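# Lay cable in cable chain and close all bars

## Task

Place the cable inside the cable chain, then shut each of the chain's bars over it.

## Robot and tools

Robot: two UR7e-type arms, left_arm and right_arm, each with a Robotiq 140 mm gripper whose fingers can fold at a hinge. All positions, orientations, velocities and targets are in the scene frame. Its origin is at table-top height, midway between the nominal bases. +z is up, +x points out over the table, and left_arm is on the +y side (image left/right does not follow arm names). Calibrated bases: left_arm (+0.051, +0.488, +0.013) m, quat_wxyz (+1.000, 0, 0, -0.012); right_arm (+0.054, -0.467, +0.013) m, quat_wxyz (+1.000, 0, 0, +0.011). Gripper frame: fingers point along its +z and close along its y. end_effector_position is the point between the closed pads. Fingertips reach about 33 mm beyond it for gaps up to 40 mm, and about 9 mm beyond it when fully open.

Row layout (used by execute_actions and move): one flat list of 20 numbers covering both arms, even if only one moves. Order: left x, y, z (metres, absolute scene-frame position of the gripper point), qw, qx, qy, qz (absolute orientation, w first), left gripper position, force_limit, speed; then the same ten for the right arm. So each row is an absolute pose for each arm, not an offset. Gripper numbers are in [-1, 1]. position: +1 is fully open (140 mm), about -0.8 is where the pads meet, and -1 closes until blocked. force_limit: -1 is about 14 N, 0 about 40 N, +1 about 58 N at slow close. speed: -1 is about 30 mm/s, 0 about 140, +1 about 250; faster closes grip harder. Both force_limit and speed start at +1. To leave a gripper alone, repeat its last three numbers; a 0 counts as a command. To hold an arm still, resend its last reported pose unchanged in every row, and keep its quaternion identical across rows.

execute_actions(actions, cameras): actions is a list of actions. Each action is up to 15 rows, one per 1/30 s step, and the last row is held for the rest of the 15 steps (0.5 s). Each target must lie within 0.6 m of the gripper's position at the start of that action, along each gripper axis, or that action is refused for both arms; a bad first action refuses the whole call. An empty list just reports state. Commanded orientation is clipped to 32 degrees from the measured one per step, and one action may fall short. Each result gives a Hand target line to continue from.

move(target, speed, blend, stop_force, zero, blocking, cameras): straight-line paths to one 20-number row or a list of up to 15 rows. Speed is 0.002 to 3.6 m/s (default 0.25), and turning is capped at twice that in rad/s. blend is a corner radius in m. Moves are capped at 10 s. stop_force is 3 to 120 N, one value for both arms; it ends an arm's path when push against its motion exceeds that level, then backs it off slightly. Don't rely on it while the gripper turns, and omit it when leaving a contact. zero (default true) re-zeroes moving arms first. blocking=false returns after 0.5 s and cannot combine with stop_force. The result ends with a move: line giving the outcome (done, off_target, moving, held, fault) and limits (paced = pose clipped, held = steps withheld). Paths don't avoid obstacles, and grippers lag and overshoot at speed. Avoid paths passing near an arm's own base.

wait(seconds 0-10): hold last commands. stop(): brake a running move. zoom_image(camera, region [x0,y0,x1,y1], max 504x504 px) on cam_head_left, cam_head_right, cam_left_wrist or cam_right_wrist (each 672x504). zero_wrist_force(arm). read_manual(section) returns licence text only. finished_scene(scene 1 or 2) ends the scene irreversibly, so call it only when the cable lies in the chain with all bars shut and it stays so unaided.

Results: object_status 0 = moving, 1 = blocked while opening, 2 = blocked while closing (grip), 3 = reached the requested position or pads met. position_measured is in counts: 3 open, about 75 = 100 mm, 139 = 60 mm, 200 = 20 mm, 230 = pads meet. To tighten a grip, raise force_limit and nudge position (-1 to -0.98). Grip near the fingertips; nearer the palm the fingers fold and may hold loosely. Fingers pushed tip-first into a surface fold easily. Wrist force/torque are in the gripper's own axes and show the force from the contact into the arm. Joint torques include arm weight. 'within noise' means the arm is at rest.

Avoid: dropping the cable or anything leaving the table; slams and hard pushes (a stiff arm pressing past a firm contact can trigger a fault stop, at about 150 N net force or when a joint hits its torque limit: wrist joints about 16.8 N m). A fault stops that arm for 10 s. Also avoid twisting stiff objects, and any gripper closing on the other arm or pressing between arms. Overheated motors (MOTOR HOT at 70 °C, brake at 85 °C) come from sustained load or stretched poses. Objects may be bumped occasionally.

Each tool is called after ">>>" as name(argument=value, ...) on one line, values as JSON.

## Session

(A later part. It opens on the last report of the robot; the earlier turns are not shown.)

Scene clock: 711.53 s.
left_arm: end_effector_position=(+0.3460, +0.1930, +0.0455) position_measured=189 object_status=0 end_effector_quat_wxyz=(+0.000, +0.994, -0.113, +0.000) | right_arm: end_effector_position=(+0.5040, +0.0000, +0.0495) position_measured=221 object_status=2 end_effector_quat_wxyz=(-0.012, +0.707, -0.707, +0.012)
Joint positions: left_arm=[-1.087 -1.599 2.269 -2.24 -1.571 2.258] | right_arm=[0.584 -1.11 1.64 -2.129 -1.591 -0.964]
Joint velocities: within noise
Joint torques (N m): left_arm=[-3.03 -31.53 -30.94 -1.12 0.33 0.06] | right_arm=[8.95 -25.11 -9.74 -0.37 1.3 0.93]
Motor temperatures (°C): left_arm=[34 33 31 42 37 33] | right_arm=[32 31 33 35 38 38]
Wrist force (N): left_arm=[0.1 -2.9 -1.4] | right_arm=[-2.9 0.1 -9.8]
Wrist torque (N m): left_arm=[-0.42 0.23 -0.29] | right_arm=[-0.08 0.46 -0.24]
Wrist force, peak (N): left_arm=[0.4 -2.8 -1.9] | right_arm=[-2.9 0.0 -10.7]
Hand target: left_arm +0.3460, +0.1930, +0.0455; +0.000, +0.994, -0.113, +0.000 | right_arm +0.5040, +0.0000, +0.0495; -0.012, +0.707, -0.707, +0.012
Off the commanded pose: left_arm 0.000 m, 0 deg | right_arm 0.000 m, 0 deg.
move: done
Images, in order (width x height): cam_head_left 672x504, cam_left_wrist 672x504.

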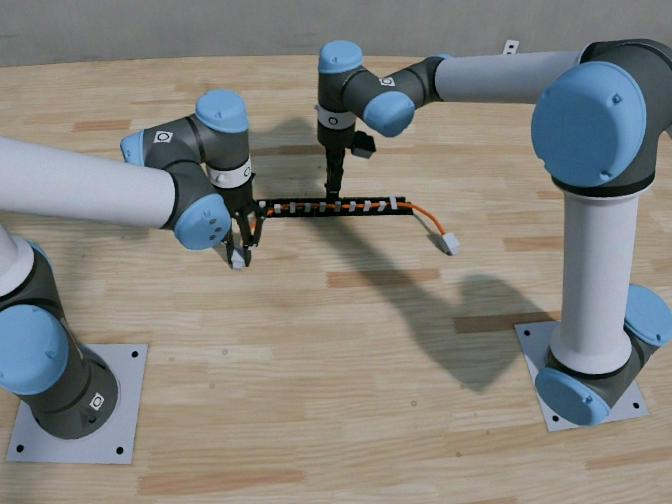

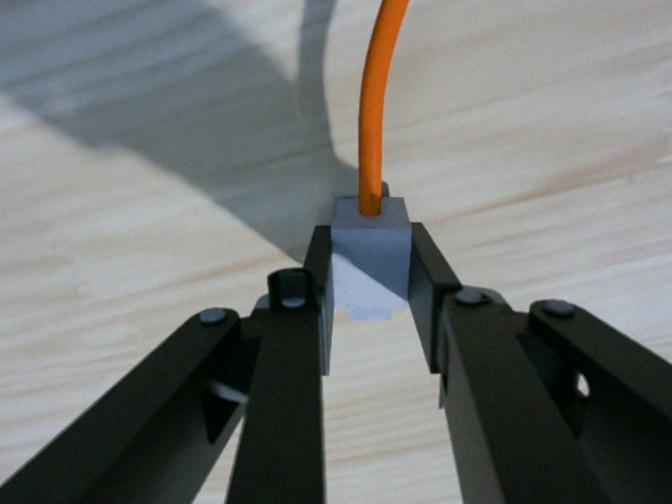

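>>> move(target=[[0.36,0.21,0.14,0,0.9936,-0.1132,0,-1,-0.3,-1,0.504,0,0.0495,-0.0123,0.707,-0.707,0.0123,-1,-0.6,-1],[0.46,0.25,0.16,0,0.8,-0.6,0,-1,-0.3,-1,0.504,0,0.0495,-0.0123,0.707,-0.707,0.0123,-1,-0.6,-1],[0.505,0.255,0.15,0,0.673,-0.74,0,-1,-0.3,-1,0.504,0,0.0495,-0.0123,0.707,-0.707,0.0123,-1,-0.6,-1]], speed=0.15)

>>> zoom_image(camera="cam_left_wrist", region=[200, 0, 500, 250])

Scene clock: 723.40 s.
left_arm: end_effector_position=(+0.5050, +0.2550, +0.1500) position_measured=189 object_status=2 end_effector_quat_wxyz=(+0.000, +0.673, -0.740, +0.000) | right_arm: end_effector_position=(+0.5040, +0.0000, +0.0495) position_measured=221 object_status=2 end_effector_quat_wxyz=(-0.012, +0.707, -0.707, +0.012)
Joint positions: left_arm=[-0.714 -1.51 1.87 -1.931 -1.571 4.069] | right_arm=[0.584 -1.11 1.64 -2.129 -1.591 -0.964]
Joint velocities: within noise
Joint torques (N m): left_arm=[11.68 -12.53 -38.6 -5.72 -1.31 1.86] | right_arm=[9.51 -41.31 -12.02 -0.38 1.35 0.84]
Motor temperatures (°C): left_arm=[34 33 31 42 37 33] | right_arm=[32 31 33 35 38 38]
Wrist force (N): left_arm=[0.6 -2.4 0.0] | right_arm=[-2.9 -0.6 -9.4]
Wrist torque (N m): left_arm=[-0.37 0.13 -0.32] | right_arm=[-0.02 0.48 -0.21]
Wrist force, peak (N): left_arm=[0.2 -2.9 -1.5] | right_arm=[-2.2 0.6 -11.3]
Hand target: left_arm +0.5050, +0.2550, +0.1500; +0.000, -0.673, +0.740, +0.000 | right_arm +0.5040, +0.0000, +0.0495; -0.012, +0.707, -0.707, +0.012
Off the commanded pose: left_arm 0.000 m, 0 deg | right_arm 0.000 m, 0 deg.
move: done

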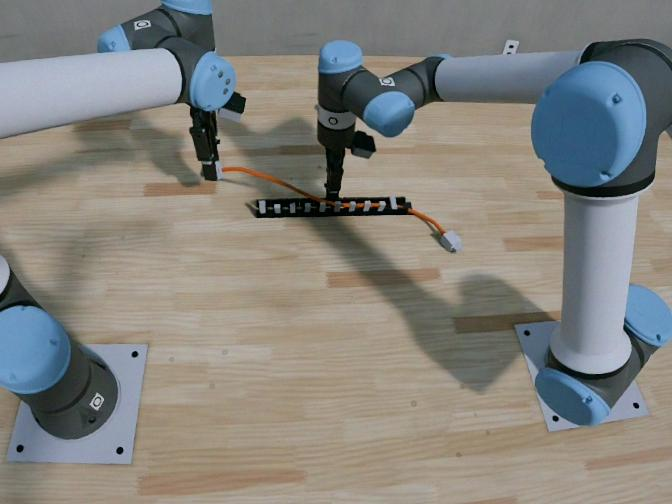

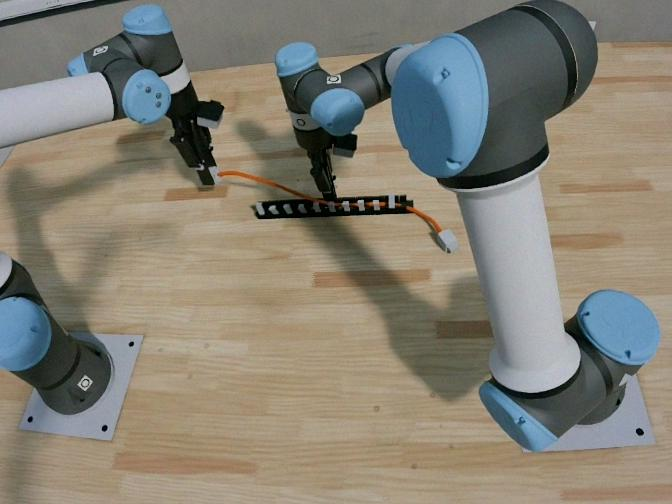

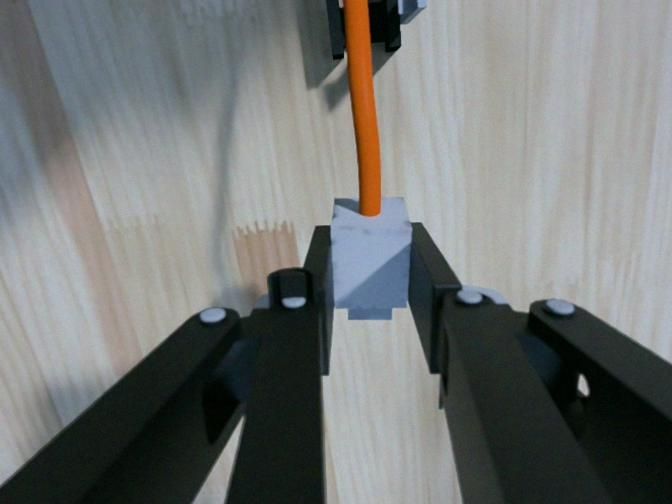

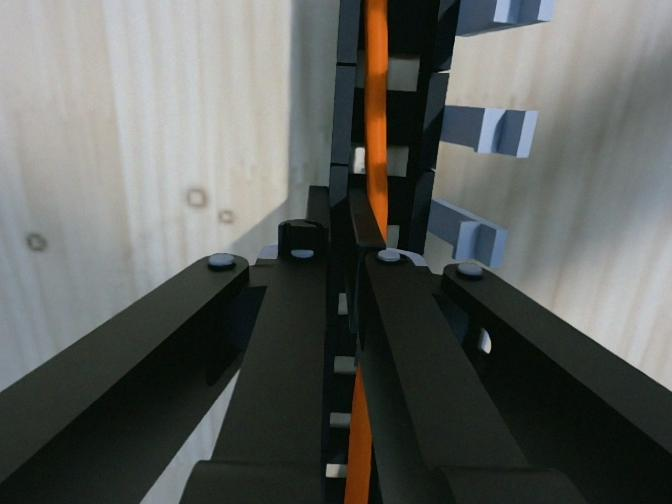

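Scaled by 1.680.

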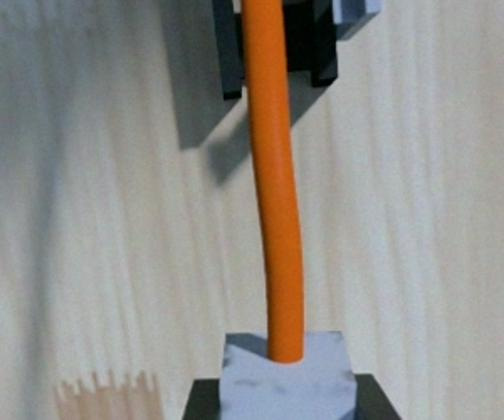

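>>> move(target=[[0.49,0.275,0.10,0,0.673,-0.74,0,-1,-0.3,-1,0.504,0,0.0495,-0.0123,0.707,-0.707,0.0123,-1,-0.6,-1],[0.49,0.288,0.048,0,0.673,-0.74,0,-1,-0.3,-1,0.504,0,0.0495,-0.0123,0.707,-0.707,0.0123,-1,-0.6,-1]], speed=0.05, stop_force=10)

>>> zoom_image(camera="cam_head_left", region=[180, 140, 440, 280])

Scene clock: 733.40 s.
left_arm: end_effector_position=(+0.4900, +0.2880, +0.0480) position_measured=189 object_status=2 end_effector_quat_wxyz=(+0.000, +0.673, -0.740, +0.000) | right_arm: end_effector_position=(+0.5040, +0.0000, +0.0495) position_measured=221 object_status=2 end_effector_quat_wxyz=(-0.012, +0.707, -0.707, +0.012)
Joint positions: left_arm=[-0.683 -1.448 2.1 -2.222 -1.571 4.1] | right_arm=[0.584 -1.11 1.64 -2.129 -1.591 -0.964]
Joint velocities: within noise
Joint torques (N m): left_arm=[12.7 -9.96 -6.68 -5.42 -0.64 1.35] | right_arm=[8.41 -51.59 -14.59 -0.27 1.29 0.96]
Motor temperatures (°C): left_arm=[34 33 31 42 37 33] | right_arm=[32 31 33 35 38 38]
Wrist force (N): left_arm=[1.3 -2.6 0.1] | right_arm=[-2.8 -0.8 -9.3]
Wrist torque (N m): left_arm=[-0.38 0.12 -0.31] | right_arm=[-0.08 0.44 -0.22]
Wrist force, peak (N): left_arm=[1.4 -2.7 0.0] | right_arm=[-2.7 -0.6 -9.9]
Hand target: left_arm +0.4900, +0.2880, +0.0480; +0.000, -0.673, +0.740, +0.000 | right_arm +0.5040, +0.0000, +0.0495; -0.012, +0.707, -0.707, +0.012
Off the commanded pose: left_arm 0.000 m, 0 deg | right_arm 0.000 m, 0 deg.
move: done

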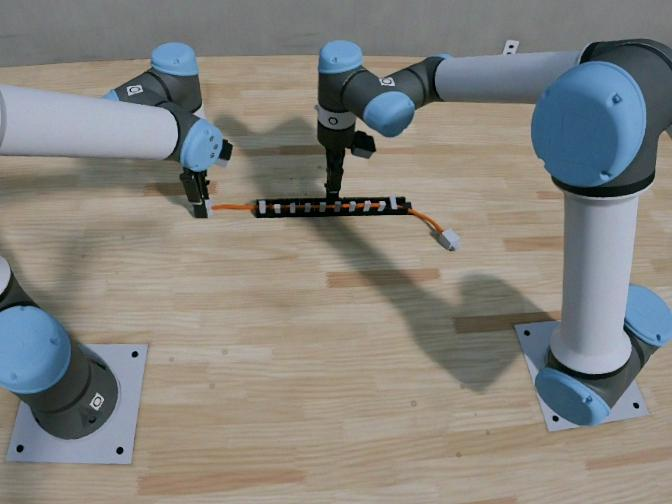

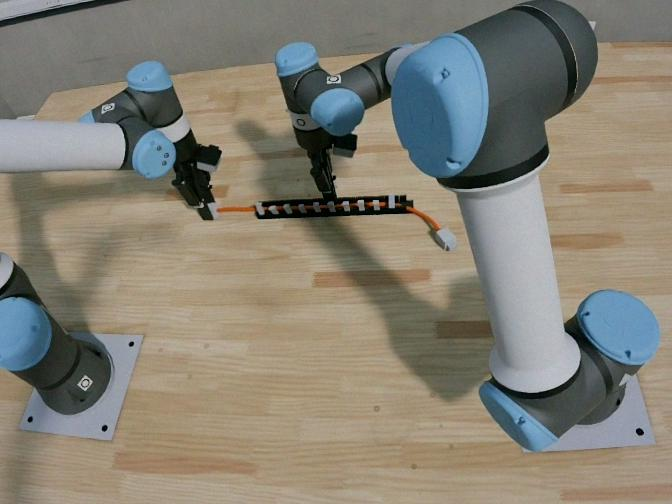

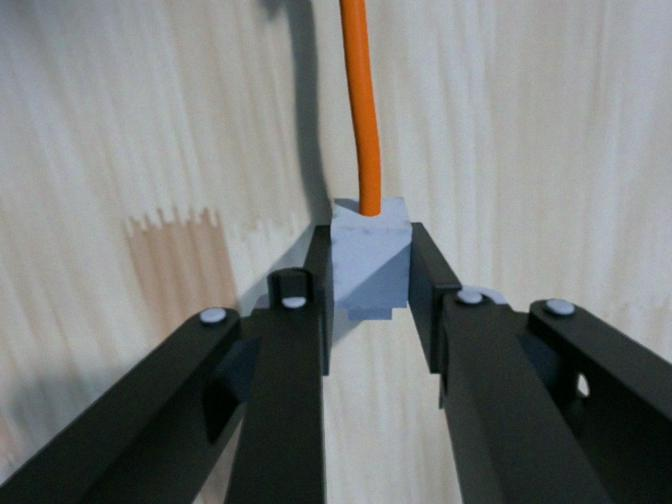

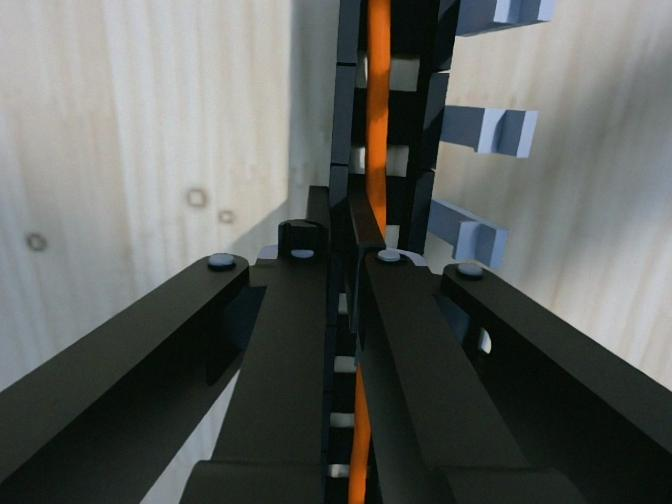

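Scaled by 1.938.

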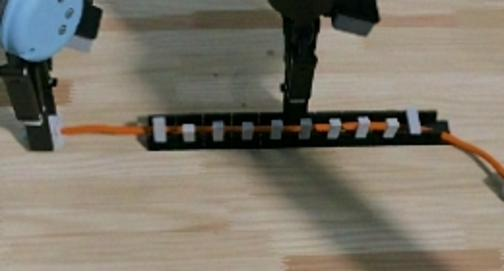

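>>> move(target=[[0.49,0.287,0.0445,0,0.673,-0.74,0,-1,-0.3,-1,0.504,0,0.0495,-0.0123,0.707,-0.707,0.0123,-1,-0.6,-1],[0.49,0.287,0.0445,0,0.673,-0.74,0,-0.2,-0.3,-1,0.504,0,0.0495,-0.0123,0.707,-0.707,0.0123,-1,-0.6,-1],[0.49,0.287,0.15,0,0.673,-0.74,0,-0.2,-0.3,-1,0.504,0,0.0495,-0.0123,0.707,-0.707,0.0123,-1,-0.6,-1],[0.48,0.23,0.24,0,0.673,-0.74,0,-0.2,-0.3,-1,0.504,0,0.0495,-0.0123,0.707,-0.707,0.0123,-1,-0.6,-1]], speed=0.06)

>>> zoom_image(camera="cam_left_wrist", region=[200, 0, 500, 250])

>>> zoom_image(camera="cam_head_left", region=[180, 140, 440, 280])

Scene clock: 745.93 s.
left_arm: end_effector_position=(+0.4800, +0.2301, +0.2399) position_measured=154 object_status=3 end_effector_quat_wxyz=(+0.000, +0.673, -0.740, +0.000) | right_arm: end_effector_position=(+0.5040, +0.0000, +0.0495) position_measured=221 object_status=2 end_effector_quat_wxyz=(-0.012, +0.707, -0.707, +0.012)
Joint positions: left_arm=[-0.787 -1.586 1.711 -1.697 -1.571 3.997] | right_arm=[0.584 -1.11 1.64 -2.129 -1.591 -0.964]
Joint velocities: within noise
Joint torques (N m): left_arm=[-10.54 -9.95 -38.44 -1.07 1.31 -1.97] | right_arm=[7.59 -51.54 -16.84 -0.15 1.28 0.87]
Motor temperatures (°C): left_arm=[34 33 31 42 37 33] | right_arm=[32 31 33 35 38 38]
Wrist force (N): left_arm=[0.7 -2.2 -0.5] | right_arm=[-2.9 -0.4 -9.7]
Wrist torque (N m): left_arm=[-0.34 0.15 -0.31] | right_arm=[-0.09 0.43 -0.23]
Wrist force, peak (N): left_arm=[2.1 -2.2 -18.6] | right_arm=[-3.1 -0.5 -9.9]
Hand target: left_arm +0.4800, +0.2300, +0.2400; +0.000, -0.673, +0.740, +0.000 | right_arm +0.5040, +0.0000, +0.0495; -0.012, +0.707, -0.707, +0.012
Off the commanded pose: left_arm 0.000 m, 0 deg | right_arm 0.000 m, 0 deg.
move: done

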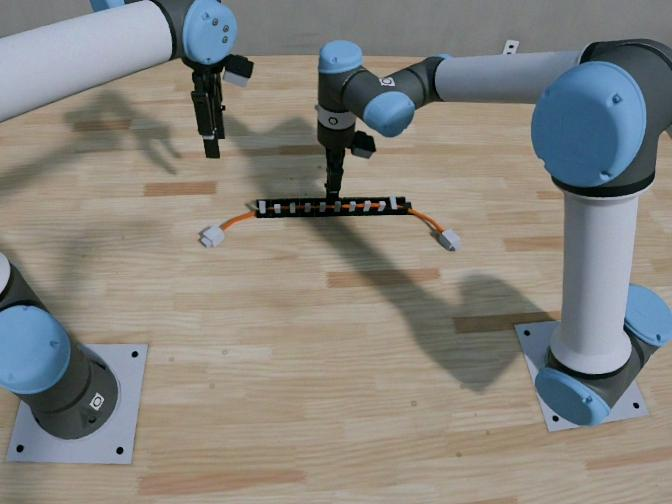

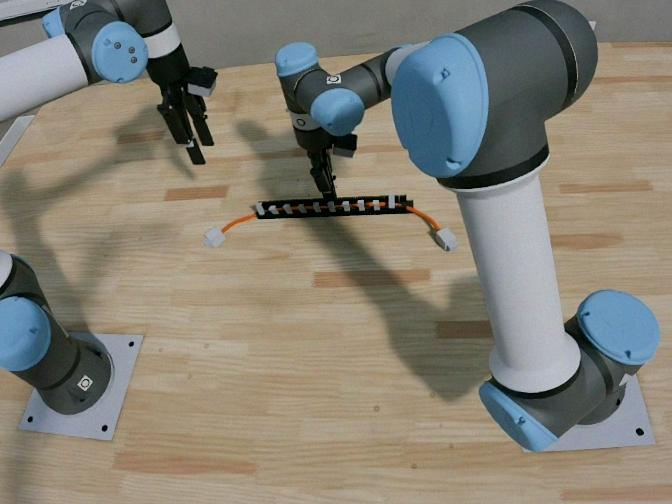

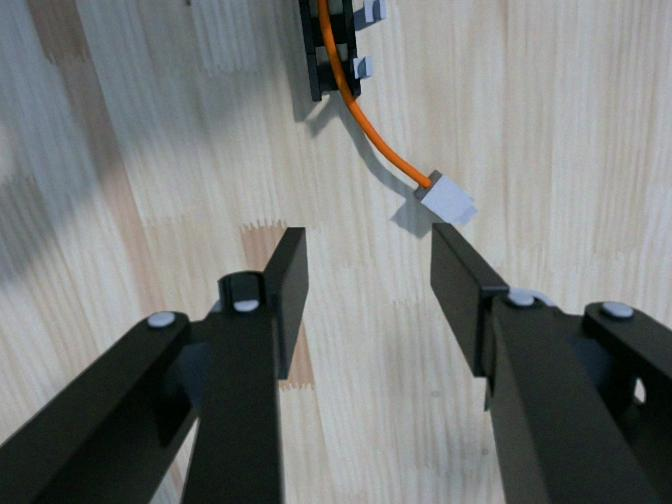

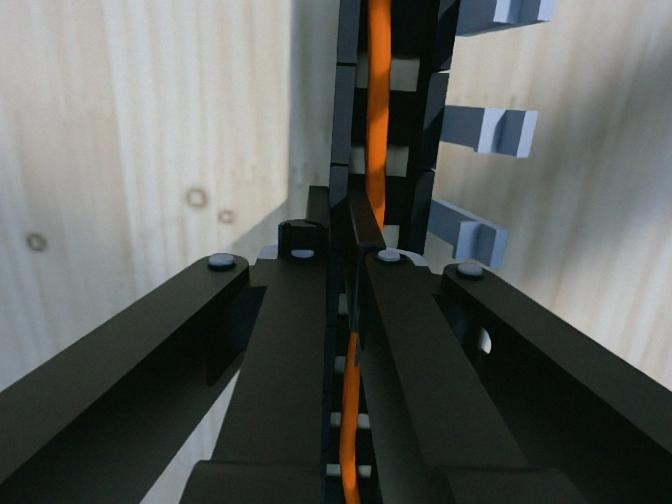

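Scaled by 1.680.

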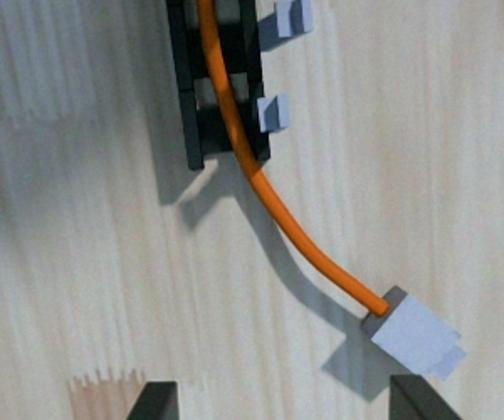

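Scaled by 1.938.

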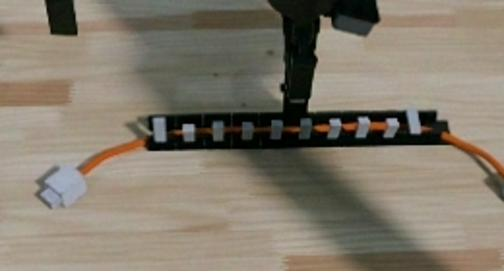

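>>> move(target=[[0.42,0.2,0.20,0,0.0436,-0.999,0,-1,0,0,0.504,0,0.0495,-0.0123,0.707,-0.707,0.0123,-1,-0.6,-1],[0.418,0.144,0.12,0,0.0436,-0.999,0,-1,0,0,0.504,0,0.0495,-0.0123,0.707,-0.707,0.0123,-1,-0.6,-1],[0.418,0.144,0.078,0,0.0436,-0.999,0,-1,0,0,0.504,0,0.0495,-0.0123,0.707,-0.707,0.0123,-1,-0.6,-1]], speed=0.15)

>>> zoom_image(camera="cam_head_left", region=[180, 140, 440, 280])

Scene clock: 766.50 s.
left_arm: end_effector_position=(+0.4180, +0.1440, +0.0781) position_measured=233 object_status=3 end_effector_quat_wxyz=(+0.000, -0.044, +0.999, +0.000) | right_arm: end_effector_position=(+0.5040, +0.0000, +0.0495) position_measured=221 object_status=2 end_effector_quat_wxyz=(-0.012, +0.707, -0.707, +0.012)
Joint positions: left_arm=[-0.997 -1.447 2.005 -2.129 -1.571 5.175] | right_arm=[0.584 -1.11 1.64 -2.129 -1.591 -0.964]
Joint velocities: within noise
Joint torques (N m): left_arm=[-9.84 -10.81 -7.83 -6.18 1.33 -2.16] | right_arm=[9.03 -50.93 -19.64 -0.06 1.12 0.9]
Motor temperatures (°C): left_arm=[34 33 31 42 37 33] | right_arm=[32 31 33 35 38 38]
Wrist force (N): left_arm=[0.9 -2.2 0.1] | right_arm=[-2.9 -0.3 -9.2]
Wrist torque (N m): left_arm=[-0.32 0.10 -0.29] | right_arm=[-0.09 0.45 -0.22]
Wrist force, peak (N): left_arm=[0.7 -2.9 -1.0] | right_arm=[-3.0 -0.4 -9.9]
Hand target: left_arm +0.4180, +0.1440, +0.0780; +0.000, -0.044, +0.999, +0.000 | right_arm +0.5040, +0.0000, +0.0495; -0.012, +0.707, -0.707, +0.012
Off the commanded pose: left_arm 0.000 m, 0 deg | right_arm 0.000 m, 0 deg.
move: done

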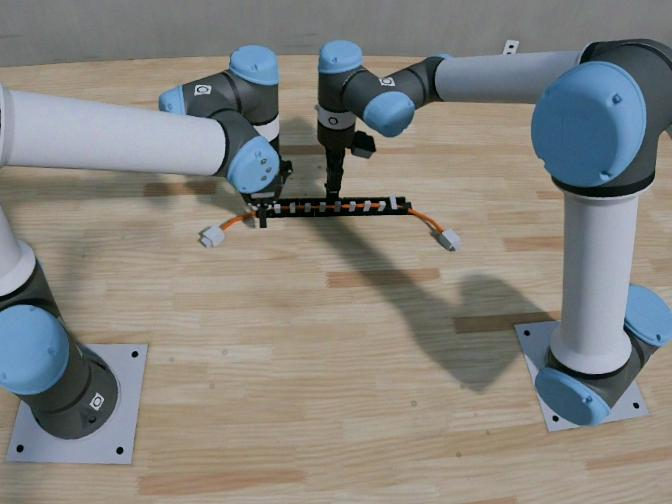

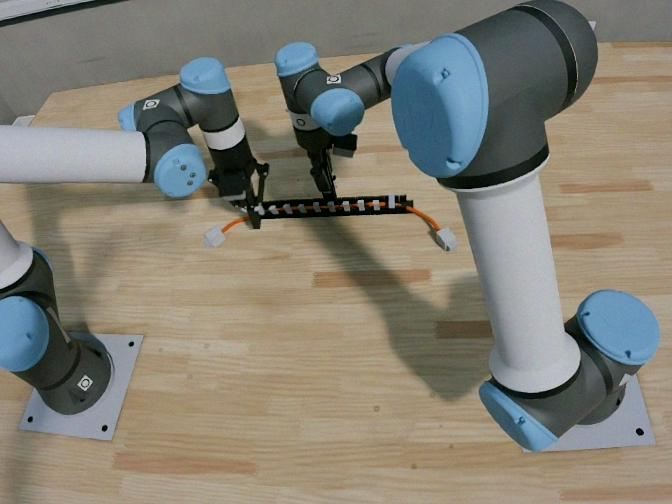

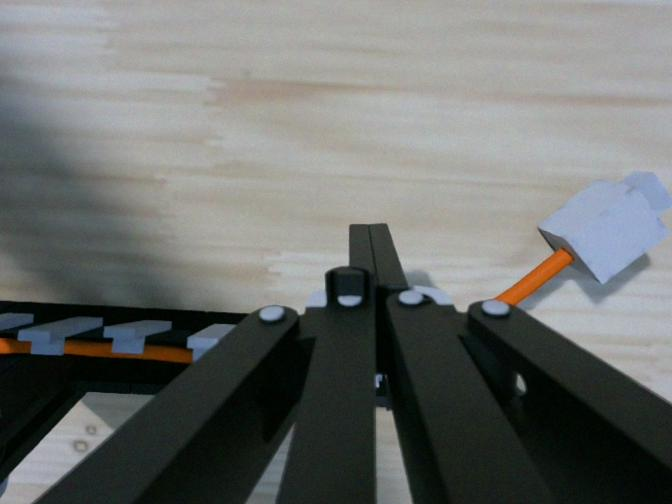

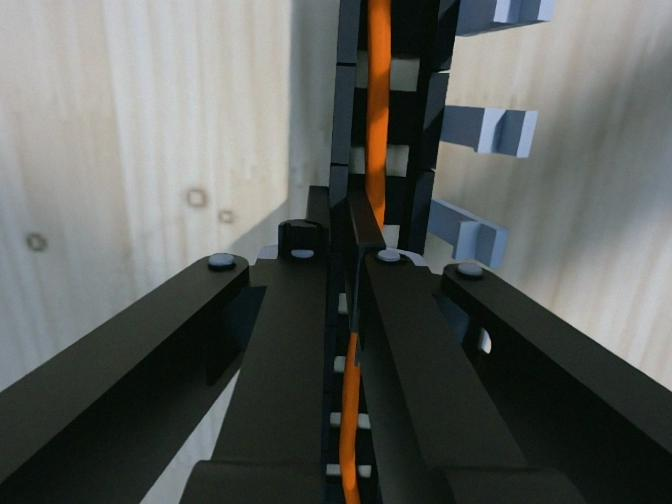

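Scaled by 1.938.

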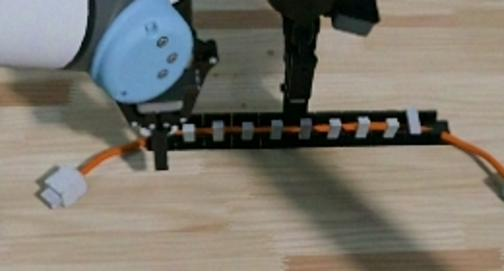

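>>> move(target=[[0.465,0.144,0.078,0,0.0436,-0.999,0,-1,0,0,0.504,0,0.0495,-0.0123,0.707,-0.707,0.0123,-1,-0.6,-1],[0.486,0.144,0.076,0,0.0436,-0.999,0,-1,0,0,0.504,0,0.0495,-0.0123,0.707,-0.707,0.0123,-1,-0.6,-1]], speed=0.04, stop_force=12, cameras=["cam_left_wrist","cam_head_left"])

>>> zoom_image(camera="cam_head_left", region=[180, 140, 440, 280])

Scene clock: 774.87 s.
left_arm: end_effector_position=(+0.4860, +0.1440, +0.0760) position_measured=233 object_status=3 end_effector_quat_wxyz=(+0.000, -0.044, +0.999, +0.000) | right_arm: end_effector_position=(+0.5040, +0.0000, +0.0495) position_measured=221 object_status=2 end_effector_quat_wxyz=(-0.012, +0.707, -0.707, +0.012)
Joint positions: left_arm=[-0.888 -1.329 1.867 -2.108 -1.571 5.285] | right_arm=[0.584 -1.11 1.64 -2.129 -1.591 -0.964]
Joint velocities: within noise
Joint torques (N m): left_arm=[11.49 -15.53 -33.32 -1.28 -1.32 1.58] | right_arm=[9.48 -51.5 -20.88 -0.27 1.12 0.98]
Motor temperatures (°C): left_arm=[34 33 31 41 37 33] | right_arm=[32 31 33 35 38 38]
Wrist force (N): left_arm=[0.9 -2.2 -0.3] | right_arm=[-3.0 -0.4 -9.4]
Wrist torque (N m): left_arm=[-0.33 0.10 -0.29] | right_arm=[-0.08 0.45 -0.23]
Wrist force, peak (N): left_arm=[1.4 -2.8 -0.2] | right_arm=[-3.1 -0.3 -9.9]
Hand target: left_arm +0.4860, +0.1440, +0.0760; +0.000, -0.044, +0.999, +0.000 | right_arm +0.5040, +0.0000, +0.0495; -0.012, +0.707, -0.707, +0.012
Off the commanded pose: left_arm 0.000 m, 0 deg | right_arm 0.000 m, 0 deg.
move: done
Images, in order (width x height): cam_head_left 672x504, cam_left_wrist 672x504.

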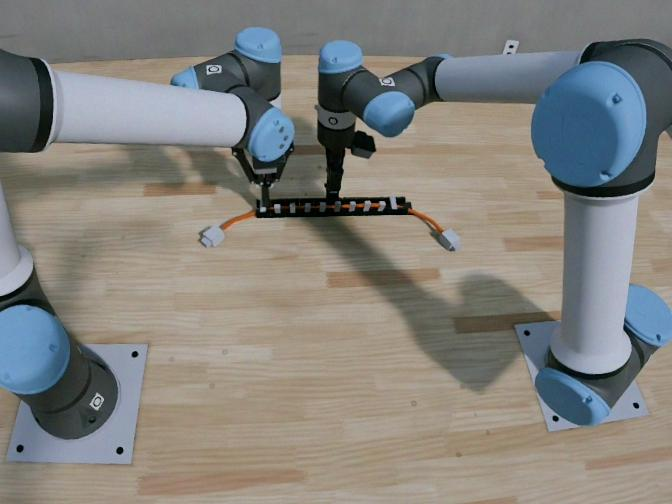

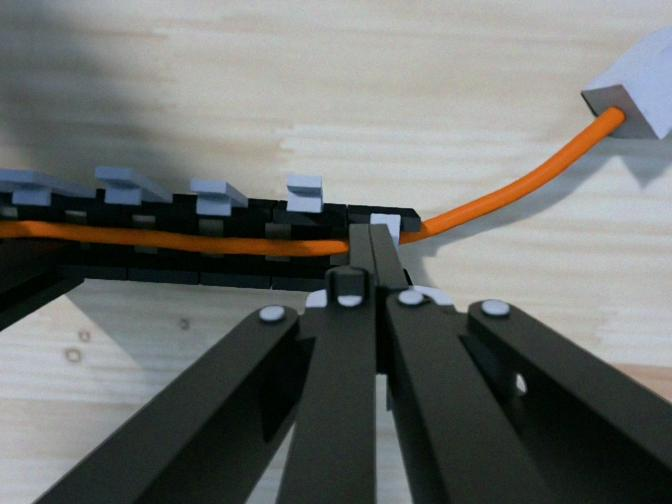

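Scaled by 1.938.

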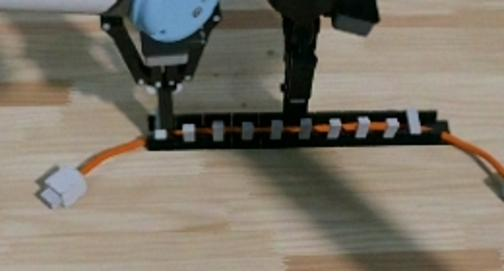

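>>> move(target=[[0.497,0.147,0.074,0,0.0436,-0.999,0,-1,0,0,0.504,0,0.0495,-0.0123,0.707,-0.707,0.0123,-1,-0.6,-1],[0.498,0.147,0.058,0,0.0436,-0.999,0,-1,0,0,0.504,0,0.0495,-0.0123,0.707,-0.707,0.0123,-1,-0.6,-1]], speed=0.03, stop_force=25, cameras=["cam_left_wrist"])

>>> move(target=[[0.498,0.147,0.11,0,0.0436,-0.999,0,-1,0,0,0.504,0,0.0495,-0.0123,0.707,-0.707,0.0123,-1,-0.6,-1],[0.53,0.135,0.12,0,0.0436,-0.999,0,-1,0,0,0.504,0,0.0495,-0.0123,0.707,-0.707,0.0123,-1,-0.6,-1]], speed=0.1, cameras=["cam_left_wrist","cam_head_left"])

>>> zoom_image(camera="cam_left_wrist", region=[0, 50, 504, 300])

Scene clock: 783.57 s.
left_arm: end_effector_position=(+0.4975, +0.1469, +0.0647) position_measured=233 object_status=3 end_effector_quat_wxyz=(+0.000, -0.044, +0.999, +0.000) | right_arm: end_effector_position=(+0.5040, +0.0000, +0.0495) position_measured=221 object_status=2 end_effector_quat_wxyz=(-0.012, +0.707, -0.707, +0.012)
Joint positions: left_arm=[-0.868 -1.299 1.861 -2.132 -1.571 5.305] | right_arm=[0.584 -1.11 1.64 -2.129 -1.591 -0.964]
Joint velocities: within noise
Joint torques (N m): left_arm=[-6.39 -32.69 -19.6 0.34 1.18 -1.51] | right_arm=[8.24 -51.28 -22.31 -0.88 1.14 0.94]
Motor temperatures (°C): left_arm=[34 33 31 41 37 33] | right_arm=[32 31 33 35 38 38]
Wrist force (N): left_arm=[3.6 -0.8 -27.5] | right_arm=[-1.0 0.9 -11.8]
Wrist torque (N m): left_arm=[-0.35 -0.21 -0.28] | right_arm=[-0.10 0.50 -0.16]
Wrist force, peak (N): left_arm=[16.8 17.4 -73.2] | right_arm=[-1.1 0.7 -12.7]
Hand target: left_arm +0.4975, +0.1469, +0.0647; +0.000, -0.044, +0.999, +0.000 | right_arm +0.5040, +0.0000, +0.0495; -0.012, +0.707, -0.707, +0.012
Off the commanded pose: left_arm 0.007 m, 0 deg | right_arm 0.000 m, 0 deg.
move: contact (left_arm); path passed 1 of 2 targets
Images, in order (width x height): cam_left_wrist 672x504.

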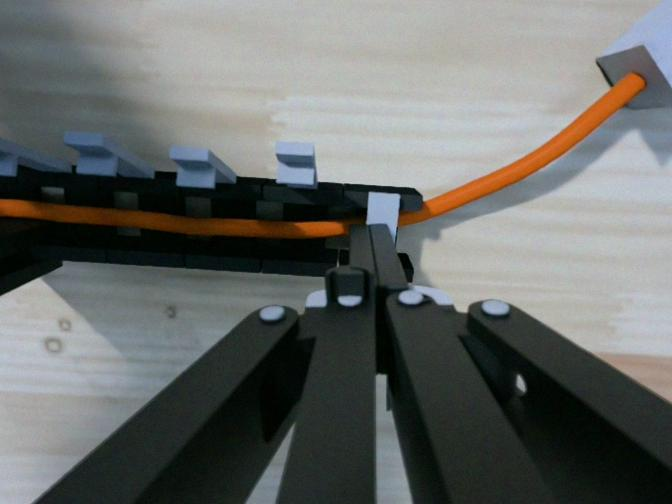

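Scene clock: 785.10 s.
left_arm: end_effector_position=(+0.5299, +0.1350, +0.1200) position_measured=233 object_status=3 end_effector_quat_wxyz=(+0.000, -0.044, +0.999, +0.000) | right_arm: end_effector_position=(+0.5040, +0.0000, +0.0495) position_measured=221 object_status=2 end_effector_quat_wxyz=(-0.012, +0.707, -0.707, +0.012)
Joint positions: left_arm=[-0.837 -1.288 1.687 -1.97 -1.571 5.335] | right_arm=[0.584 -1.11 1.64 -2.129 -1.591 -0.964]
Joint velocities: within noise
Joint torques (N m): left_arm=[13.44 -19.85 -37.2 -1.35 -1.06 1.45] | right_arm=[7.59 -52.27 -22.85 -1.8 0.96 0.94]
Motor temperatures (°C): left_arm=[34 33 31 41 37 33] | right_arm=[32 31 33 35 38 38]
Wrist force (N): left_arm=[1.0 -2.1 -0.2] | right_arm=[-2.5 1.1 -11.5]
Wrist torque (N m): left_arm=[-0.29 0.06 -0.28] | right_arm=[-0.18 0.46 -0.25]
Wrist force, peak (N): left_arm=[3.3 -0.7 -28.0] | right_arm=[-1.2 0.7 -12.6]
Hand target: left_arm +0.5300, +0.1350, +0.1200; +0.000, -0.044, +0.999, +0.000 | right_arm +0.5040, +0.0000, +0.0495; -0.012, +0.707, -0.707, +0.012
Off the commanded pose: left_arm 0.000 m, 0 deg | right_arm 0.000 m, 0 deg.
move: done
Images, in order (width x height): cam_head_left 672x504, cam_left_wrist 672x504.

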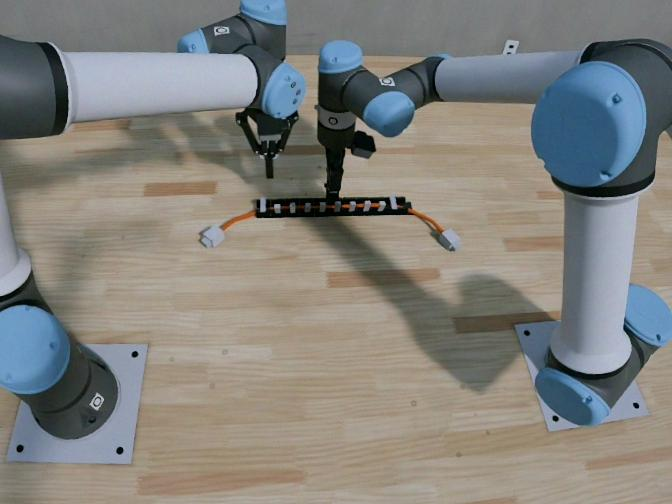

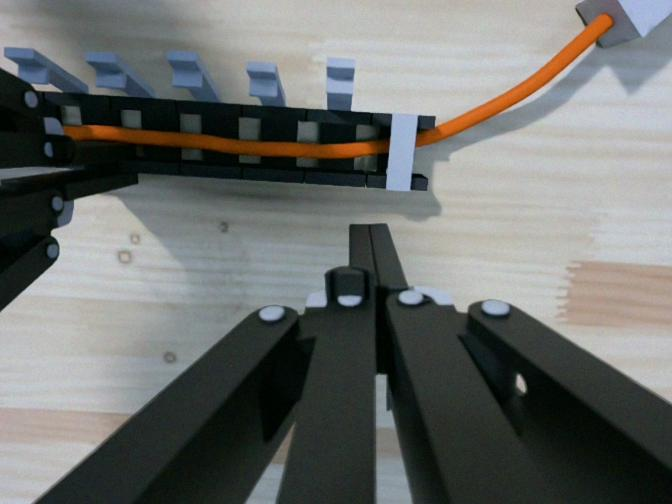

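Scaled by 1.000.

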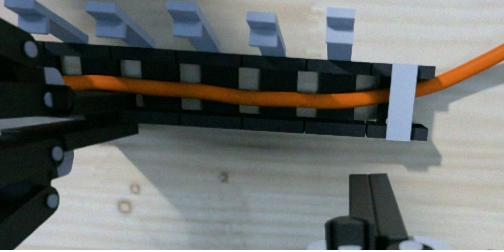

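>>> move(target=[[0.49,0.118,0.15,0,0.0436,-0.999,0,-1,0,0,0.504,0,0.0495,-0.0123,0.707,-0.707,0.0123,-1,-0.6,-1],[0.418,0.117,0.13,0,0.0436,-0.999,0,-1,0,0,0.504,0,0.0495,-0.0123,0.707,-0.707,0.0123,-1,-0.6,-1],[0.418,0.117,0.078,0,0.0436,-0.999,0,-1,0,0,0.504,0,0.0495,-0.0123,0.707,-0.707,0.0123,-1,-0.6,-1]], speed=0.12, cameras=["cam_left_wrist"])

>>> move(target=[[0.465,0.117,0.078,0,0.0436,-0.999,0,-1,0,0,0.504,0,0.0495,-0.0123,0.707,-0.707,0.0123,-1,-0.6,-1],[0.486,0.117,0.076,0,0.0436,-0.999,0,-1,0,0,0.504,0,0.0495,-0.0123,0.707,-0.707,0.0123,-1,-0.6,-1]], speed=0.04, stop_force=12, cameras=["cam_left_wrist","cam_head_left"])

Scene clock: 796.70 s.
left_arm: end_effector_position=(+0.4180, +0.1170, +0.0781) position_measured=233 object_status=3 end_effector_quat_wxyz=(+0.000, -0.044, +0.999, +0.000) | right_arm: end_effector_position=(+0.5040, +0.0000, +0.0495) position_measured=221 object_status=2 end_effector_quat_wxyz=(-0.012, +0.707, -0.707, +0.012)
Joint positions: left_arm=[-1.025 -1.404 1.955 -2.121 -1.571 5.147] | right_arm=[0.584 -1.11 1.64 -2.129 -1.591 -0.964]
Joint velocities: within noise
Joint torques (N m): left_arm=[-10.54 -14.29 -7.85 -5.67 1.37 -1.97] | right_arm=[8.19 -51.19 -23.89 -3.29 1.09 0.91]
Motor temperatures (°C): left_arm=[34 33 31 41 37 33] | right_arm=[32 31 33 35 38 38]
Wrist force (N): left_arm=[1.2 -2.1 -0.2] | right_arm=[-2.7 1.4 -11.6]
Wrist torque (N m): left_arm=[-0.30 0.04 -0.30] | right_arm=[-0.09 0.50 -0.26]
Wrist force, peak (N): left_arm=[1.1 -3.3 -0.6] | right_arm=[-2.8 1.0 -12.1]
Hand target: left_arm +0.4180, +0.1170, +0.0780; +0.000, -0.044, +0.999, +0.000 | right_arm +0.5040, +0.0000, +0.0495; -0.012, +0.707, -0.707, +0.012
Off the commanded pose: left_arm 0.000 m, 0 deg | right_arm 0.000 m, 0 deg.
move: done
Images, in order (width x height): cam_left_wrist 672x504.

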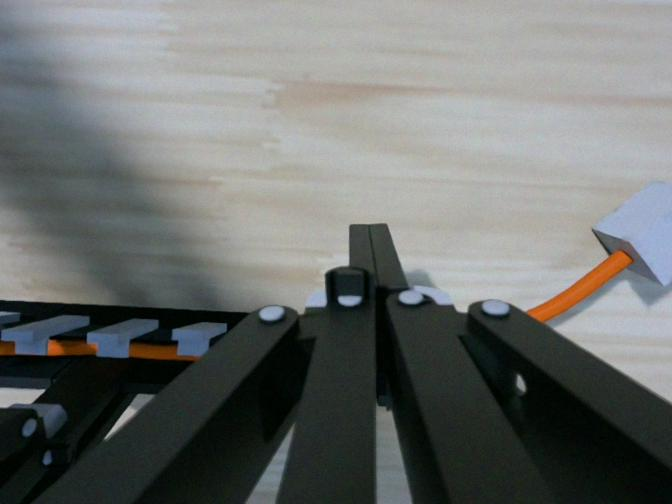

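Scene clock: 799.60 s.
left_arm: end_effector_position=(+0.4860, +0.1170, +0.0760) position_measured=233 object_status=3 end_effector_quat_wxyz=(+0.000, -0.044, +0.999, +0.000) | right_arm: end_effector_position=(+0.5040, +0.0000, +0.0495) position_measured=221 object_status=2 end_effector_quat_wxyz=(-0.012, +0.707, -0.707, +0.012)
Joint positions: left_arm=[-0.918 -1.292 1.818 -2.096 -1.571 5.255] | right_arm=[0.584 -1.11 1.64 -2.129 -1.591 -0.964]
Joint velocities: within noise
Joint torques (N m): left_arm=[10.81 -16.96 -34.86 -1.2 -1.05 1.39] | right_arm=[8.29 -52.2 -25.65 -3.13 1.06 0.79]
Motor temperatures (°C): left_arm=[34 33 31 41 37 33] | right_arm=[32 31 33 35 38 38]
Wrist force (N): left_arm=[1.2 -2.2 0.0] | right_arm=[-2.7 1.3 -11.7]
Wrist torque (N m): left_arm=[-0.31 0.02 -0.28] | right_arm=[-0.08 0.47 -0.26]
Wrist force, peak (N): left_arm=[1.9 -2.6 0.0] | right_arm=[-2.6 1.2 -12.0]
Hand target: left_arm +0.4860, +0.1170, +0.0760; +0.000, -0.044, +0.999, +0.000 | right_arm +0.5040, +0.0000, +0.0495; -0.012, +0.707, -0.707, +0.012
Off the commanded pose: left_arm 0.000 m, 0 deg | right_arm 0.000 m, 0 deg.
move: done
Images, in order (width x height): cam_head_left 672x504, cam_left_wrist 672x504.

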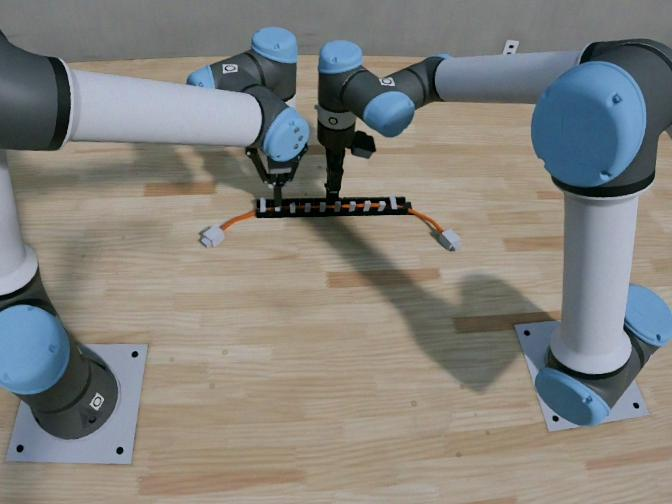

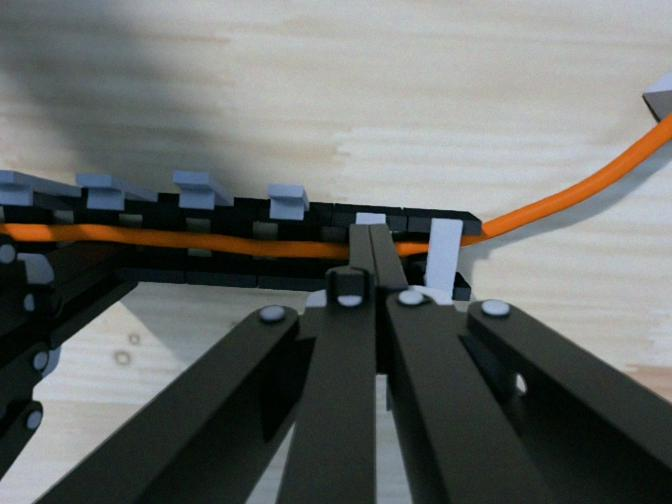

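>>> move(target=[[0.497,0.117,0.074,0,0.0436,-0.999,0,-1,0,0,0.504,0,0.0495,-0.0123,0.707,-0.707,0.0123,-1,-0.6,-1],[0.498,0.117,0.058,0,0.0436,-0.999,0,-1,0,0,0.504,0,0.0495,-0.0123,0.707,-0.707,0.0123,-1,-0.6,-1]], speed=0.03, stop_force=22, cameras=[])

>>> move(target=[[0.498,0.117,0.11,0,0.0436,-0.999,0,-1,0,0,0.504,0,0.0495,-0.0123,0.707,-0.707,0.0123,-1,-0.6,-1],[0.53,0.125,0.12,0,0.0436,-0.999,0,-1,0,0,0.504,0,0.0495,-0.0123,0.707,-0.707,0.0123,-1,-0.6,-1]], speed=0.1, cameras=["cam_left_wrist","cam_head_left"])

Scene clock: 807.87 s.
left_arm: end_effector_position=(+0.4975, +0.1169, +0.0648) position_measured=233 object_status=3 end_effector_quat_wxyz=(+0.000, -0.044, +0.999, +0.000) | right_arm: end_effector_position=(+0.5040, +0.0000, +0.0495) position_measured=221 object_status=2 end_effector_quat_wxyz=(-0.012, +0.707, -0.707, +0.012)
Joint positions: left_arm=[-0.901 -1.26 1.806 -2.118 -1.571 5.271] | right_arm=[0.584 -1.11 1.64 -2.129 -1.591 -0.964]
Joint velocities: within noise
Joint torques (N m): left_arm=[-6.67 -33.77 -20.51 0.12 0.74 -1.63] | right_arm=[7.41 -51.76 -26.7 -3.3 1.08 1]
Motor temperatures (°C): left_arm=[34 33 31 41 37 33] | right_arm=[31 31 33 35 38 38]
Wrist force (N): left_arm=[3.5 0.2 -29.7] | right_arm=[-0.5 1.0 -12.4]
Wrist torque (N m): left_arm=[-0.34 -0.08 -0.29] | right_arm=[-0.13 0.58 -0.16]
Wrist force, peak (N): left_arm=[17.0 18.9 -74.7] | right_arm=[-0.3 0.8 -13.3]
Hand target: left_arm +0.4975, +0.1169, +0.0648; +0.000, -0.044, +0.999, +0.000 | right_arm +0.5040, +0.0000, +0.0495; -0.012, +0.707, -0.707, +0.012
Off the commanded pose: left_arm 0.007 m, 0 deg | right_arm 0.000 m, 0 deg.
move: contact (left_arm); path passed 1 of 2 targets
No camera images: "cameras" was empty.

Scene clock: 809.37 s.
left_arm: end_effector_position=(+0.5299, +0.1250, +0.1200) position_measured=233 object_status=3 end_effector_quat_wxyz=(+0.000, -0.044, +0.999, +0.000) | right_arm: end_effector_position=(+0.5040, +0.0000, +0.0495) position_measured=221 object_status=2 end_effector_quat_wxyz=(-0.012, +0.707, -0.707, +0.012)
Joint positions: left_arm=[-0.848 -1.275 1.669 -1.965 -1.571 5.324] | right_arm=[0.584 -1.11 1.64 -2.129 -1.591 -0.964]
Joint velocities: within noise
Joint torques (N m): left_arm=[11.64 -18.91 -35.94 -1.05 -1.08 1.25] | right_arm=[8.06 -51.84 -27.99 -3.21 1.01 1.05]
Motor temperatures (°C): left_arm=[34 33 31 41 37 33] | right_arm=[31 31 33 35 38 38]
Wrist force (N): left_arm=[0.5 -2.3 -0.9] | right_arm=[-2.8 1.4 -12.1]
Wrist torque (N m): left_arm=[-0.33 0.19 -0.28] | right_arm=[-0.16 0.50 -0.26]
Wrist force, peak (N): left_arm=[3.5 0.1 -30.2] | right_arm=[-2.9 1.3 -13.0]
Hand target: left_arm +0.5300, +0.1250, +0.1200; +0.000, -0.044, +0.999, +0.000 | right_arm +0.5040, +0.0000, +0.0495; -0.012, +0.707, -0.707, +0.012
Off the commanded pose: left_arm 0.000 m, 0 deg | right_arm 0.000 m, 0 deg.
move: done
Images, in order (width x height): cam_head_left 672x504, cam_left_wrist 672x504.

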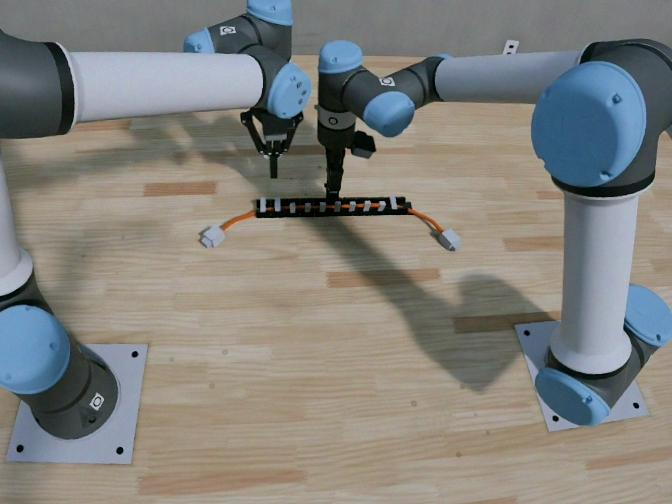

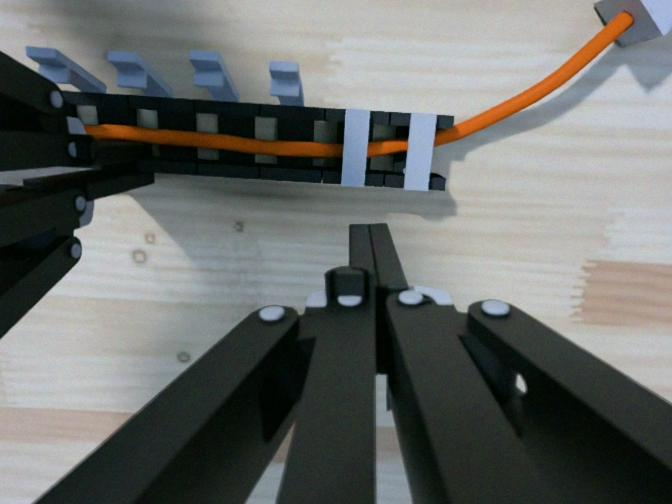

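>>> move(target=[[0.53,0.125,0.12,0,0.0436,-0.999,0,-1,0,0,0.504,0,0.051,-0.0123,0.707,-0.707,0.0123,-0.4,-0.6,-1],[0.53,0.125,0.12,0,0.0436,-0.999,0,-1,0,0,0.506,0,0.14,-0.0123,0.707,-0.707,0.0123,-0.4,-0.6,-1],[0.53,0.125,0.12,0,0.0436,-0.999,0,-1,0,0,0.53,-0.10,0.14,0,0.0436,0.999,0,-1,0,0],[0.53,0.125,0.12,0,0.0436,-0.999,0,-1,0,0,0.53,-0.10,0.12,0,0.0436,0.999,0,-1,0,0]], speed=0.12)

Scene clock: 829.20 s.
left_arm: end_effector_position=(+0.5300, +0.1250, +0.1200) position_measured=233 object_status=3 end_effector_quat_wxyz=(+0.000, -0.044, +0.999, +0.000) | right_arm: end_effector_position=(+0.5300, -0.1000, +0.1400) position_measured=233 object_status=3 end_effector_quat_wxyz=(+0.000, +0.044, +0.999, +0.000)
Joint positions: left_arm=[-0.848 -1.274 1.668 -1.965 -1.571 5.324] | right_arm=[0.411 -1.291 1.636 -1.916 -1.571 0.521]
Joint velocities: within noise
Joint torques (N m): left_arm=[11.76 -20.06 -34.18 -1.59 -0.96 1.17] | right_arm=[-10.27 -58.51 -9.05 -4.86 1.28 1.49]
Motor temperatures (°C): left_arm=[34 33 31 41 37 33] | right_arm=[31 31 33 35 38 38]
Wrist force (N): left_arm=[0.4 -2.4 -1.0] | right_arm=[-2.1 0.8 4.5]
Wrist torque (N m): left_arm=[-0.34 0.20 -0.28] | right_arm=[0.12 0.15 -0.22]
Wrist force, peak (N): left_arm=[0.6 -2.7 -0.9] | right_arm=[-2.6 1.7 -12.6]
Hand target: left_arm +0.5300, +0.1250, +0.1200; +0.000, -0.044, +0.999, +0.000 | right_arm +0.5300, -0.1000, +0.1400; +0.000, +0.044, +0.999, +0.000
Off the commanded pose: left_arm 0.000 m, 0 deg | right_arm 0.020 m, 0 deg.
move: off_target (right_arm; path cut at 10 s); path passed 3 of 4 targets

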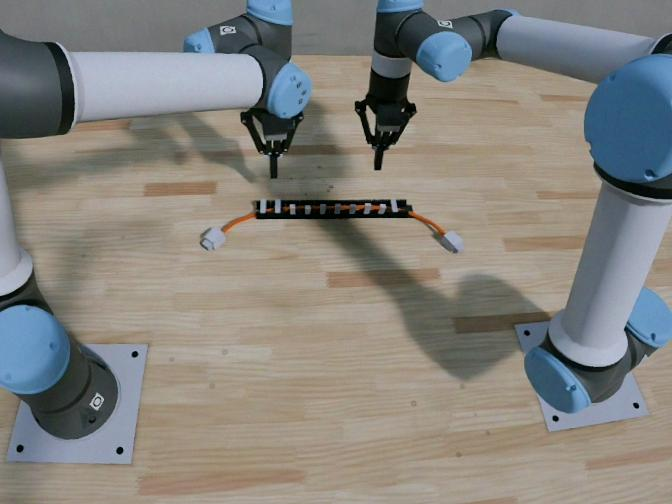

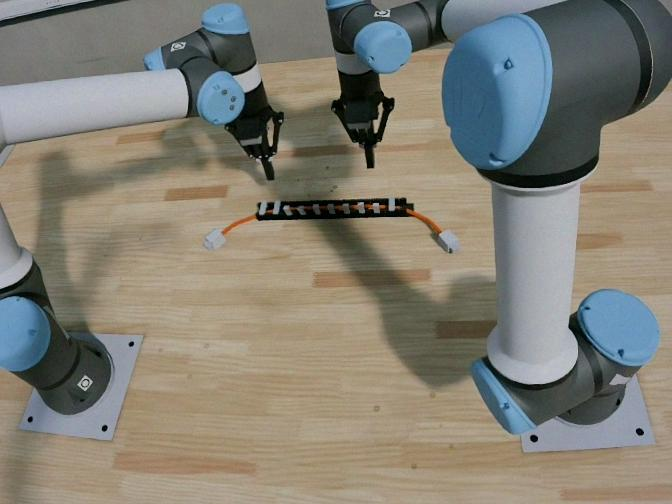

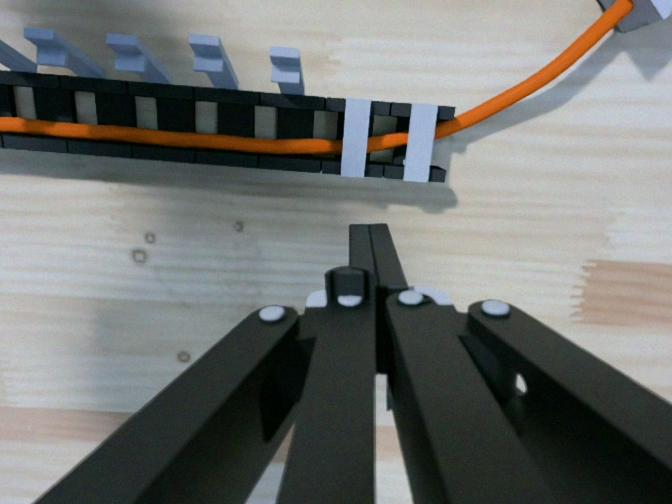

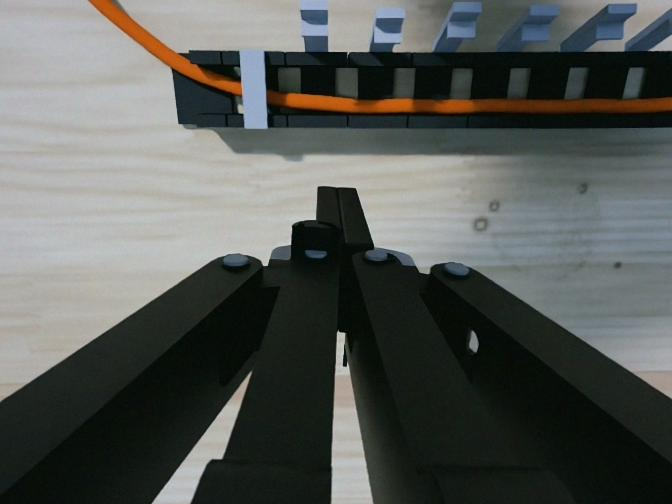

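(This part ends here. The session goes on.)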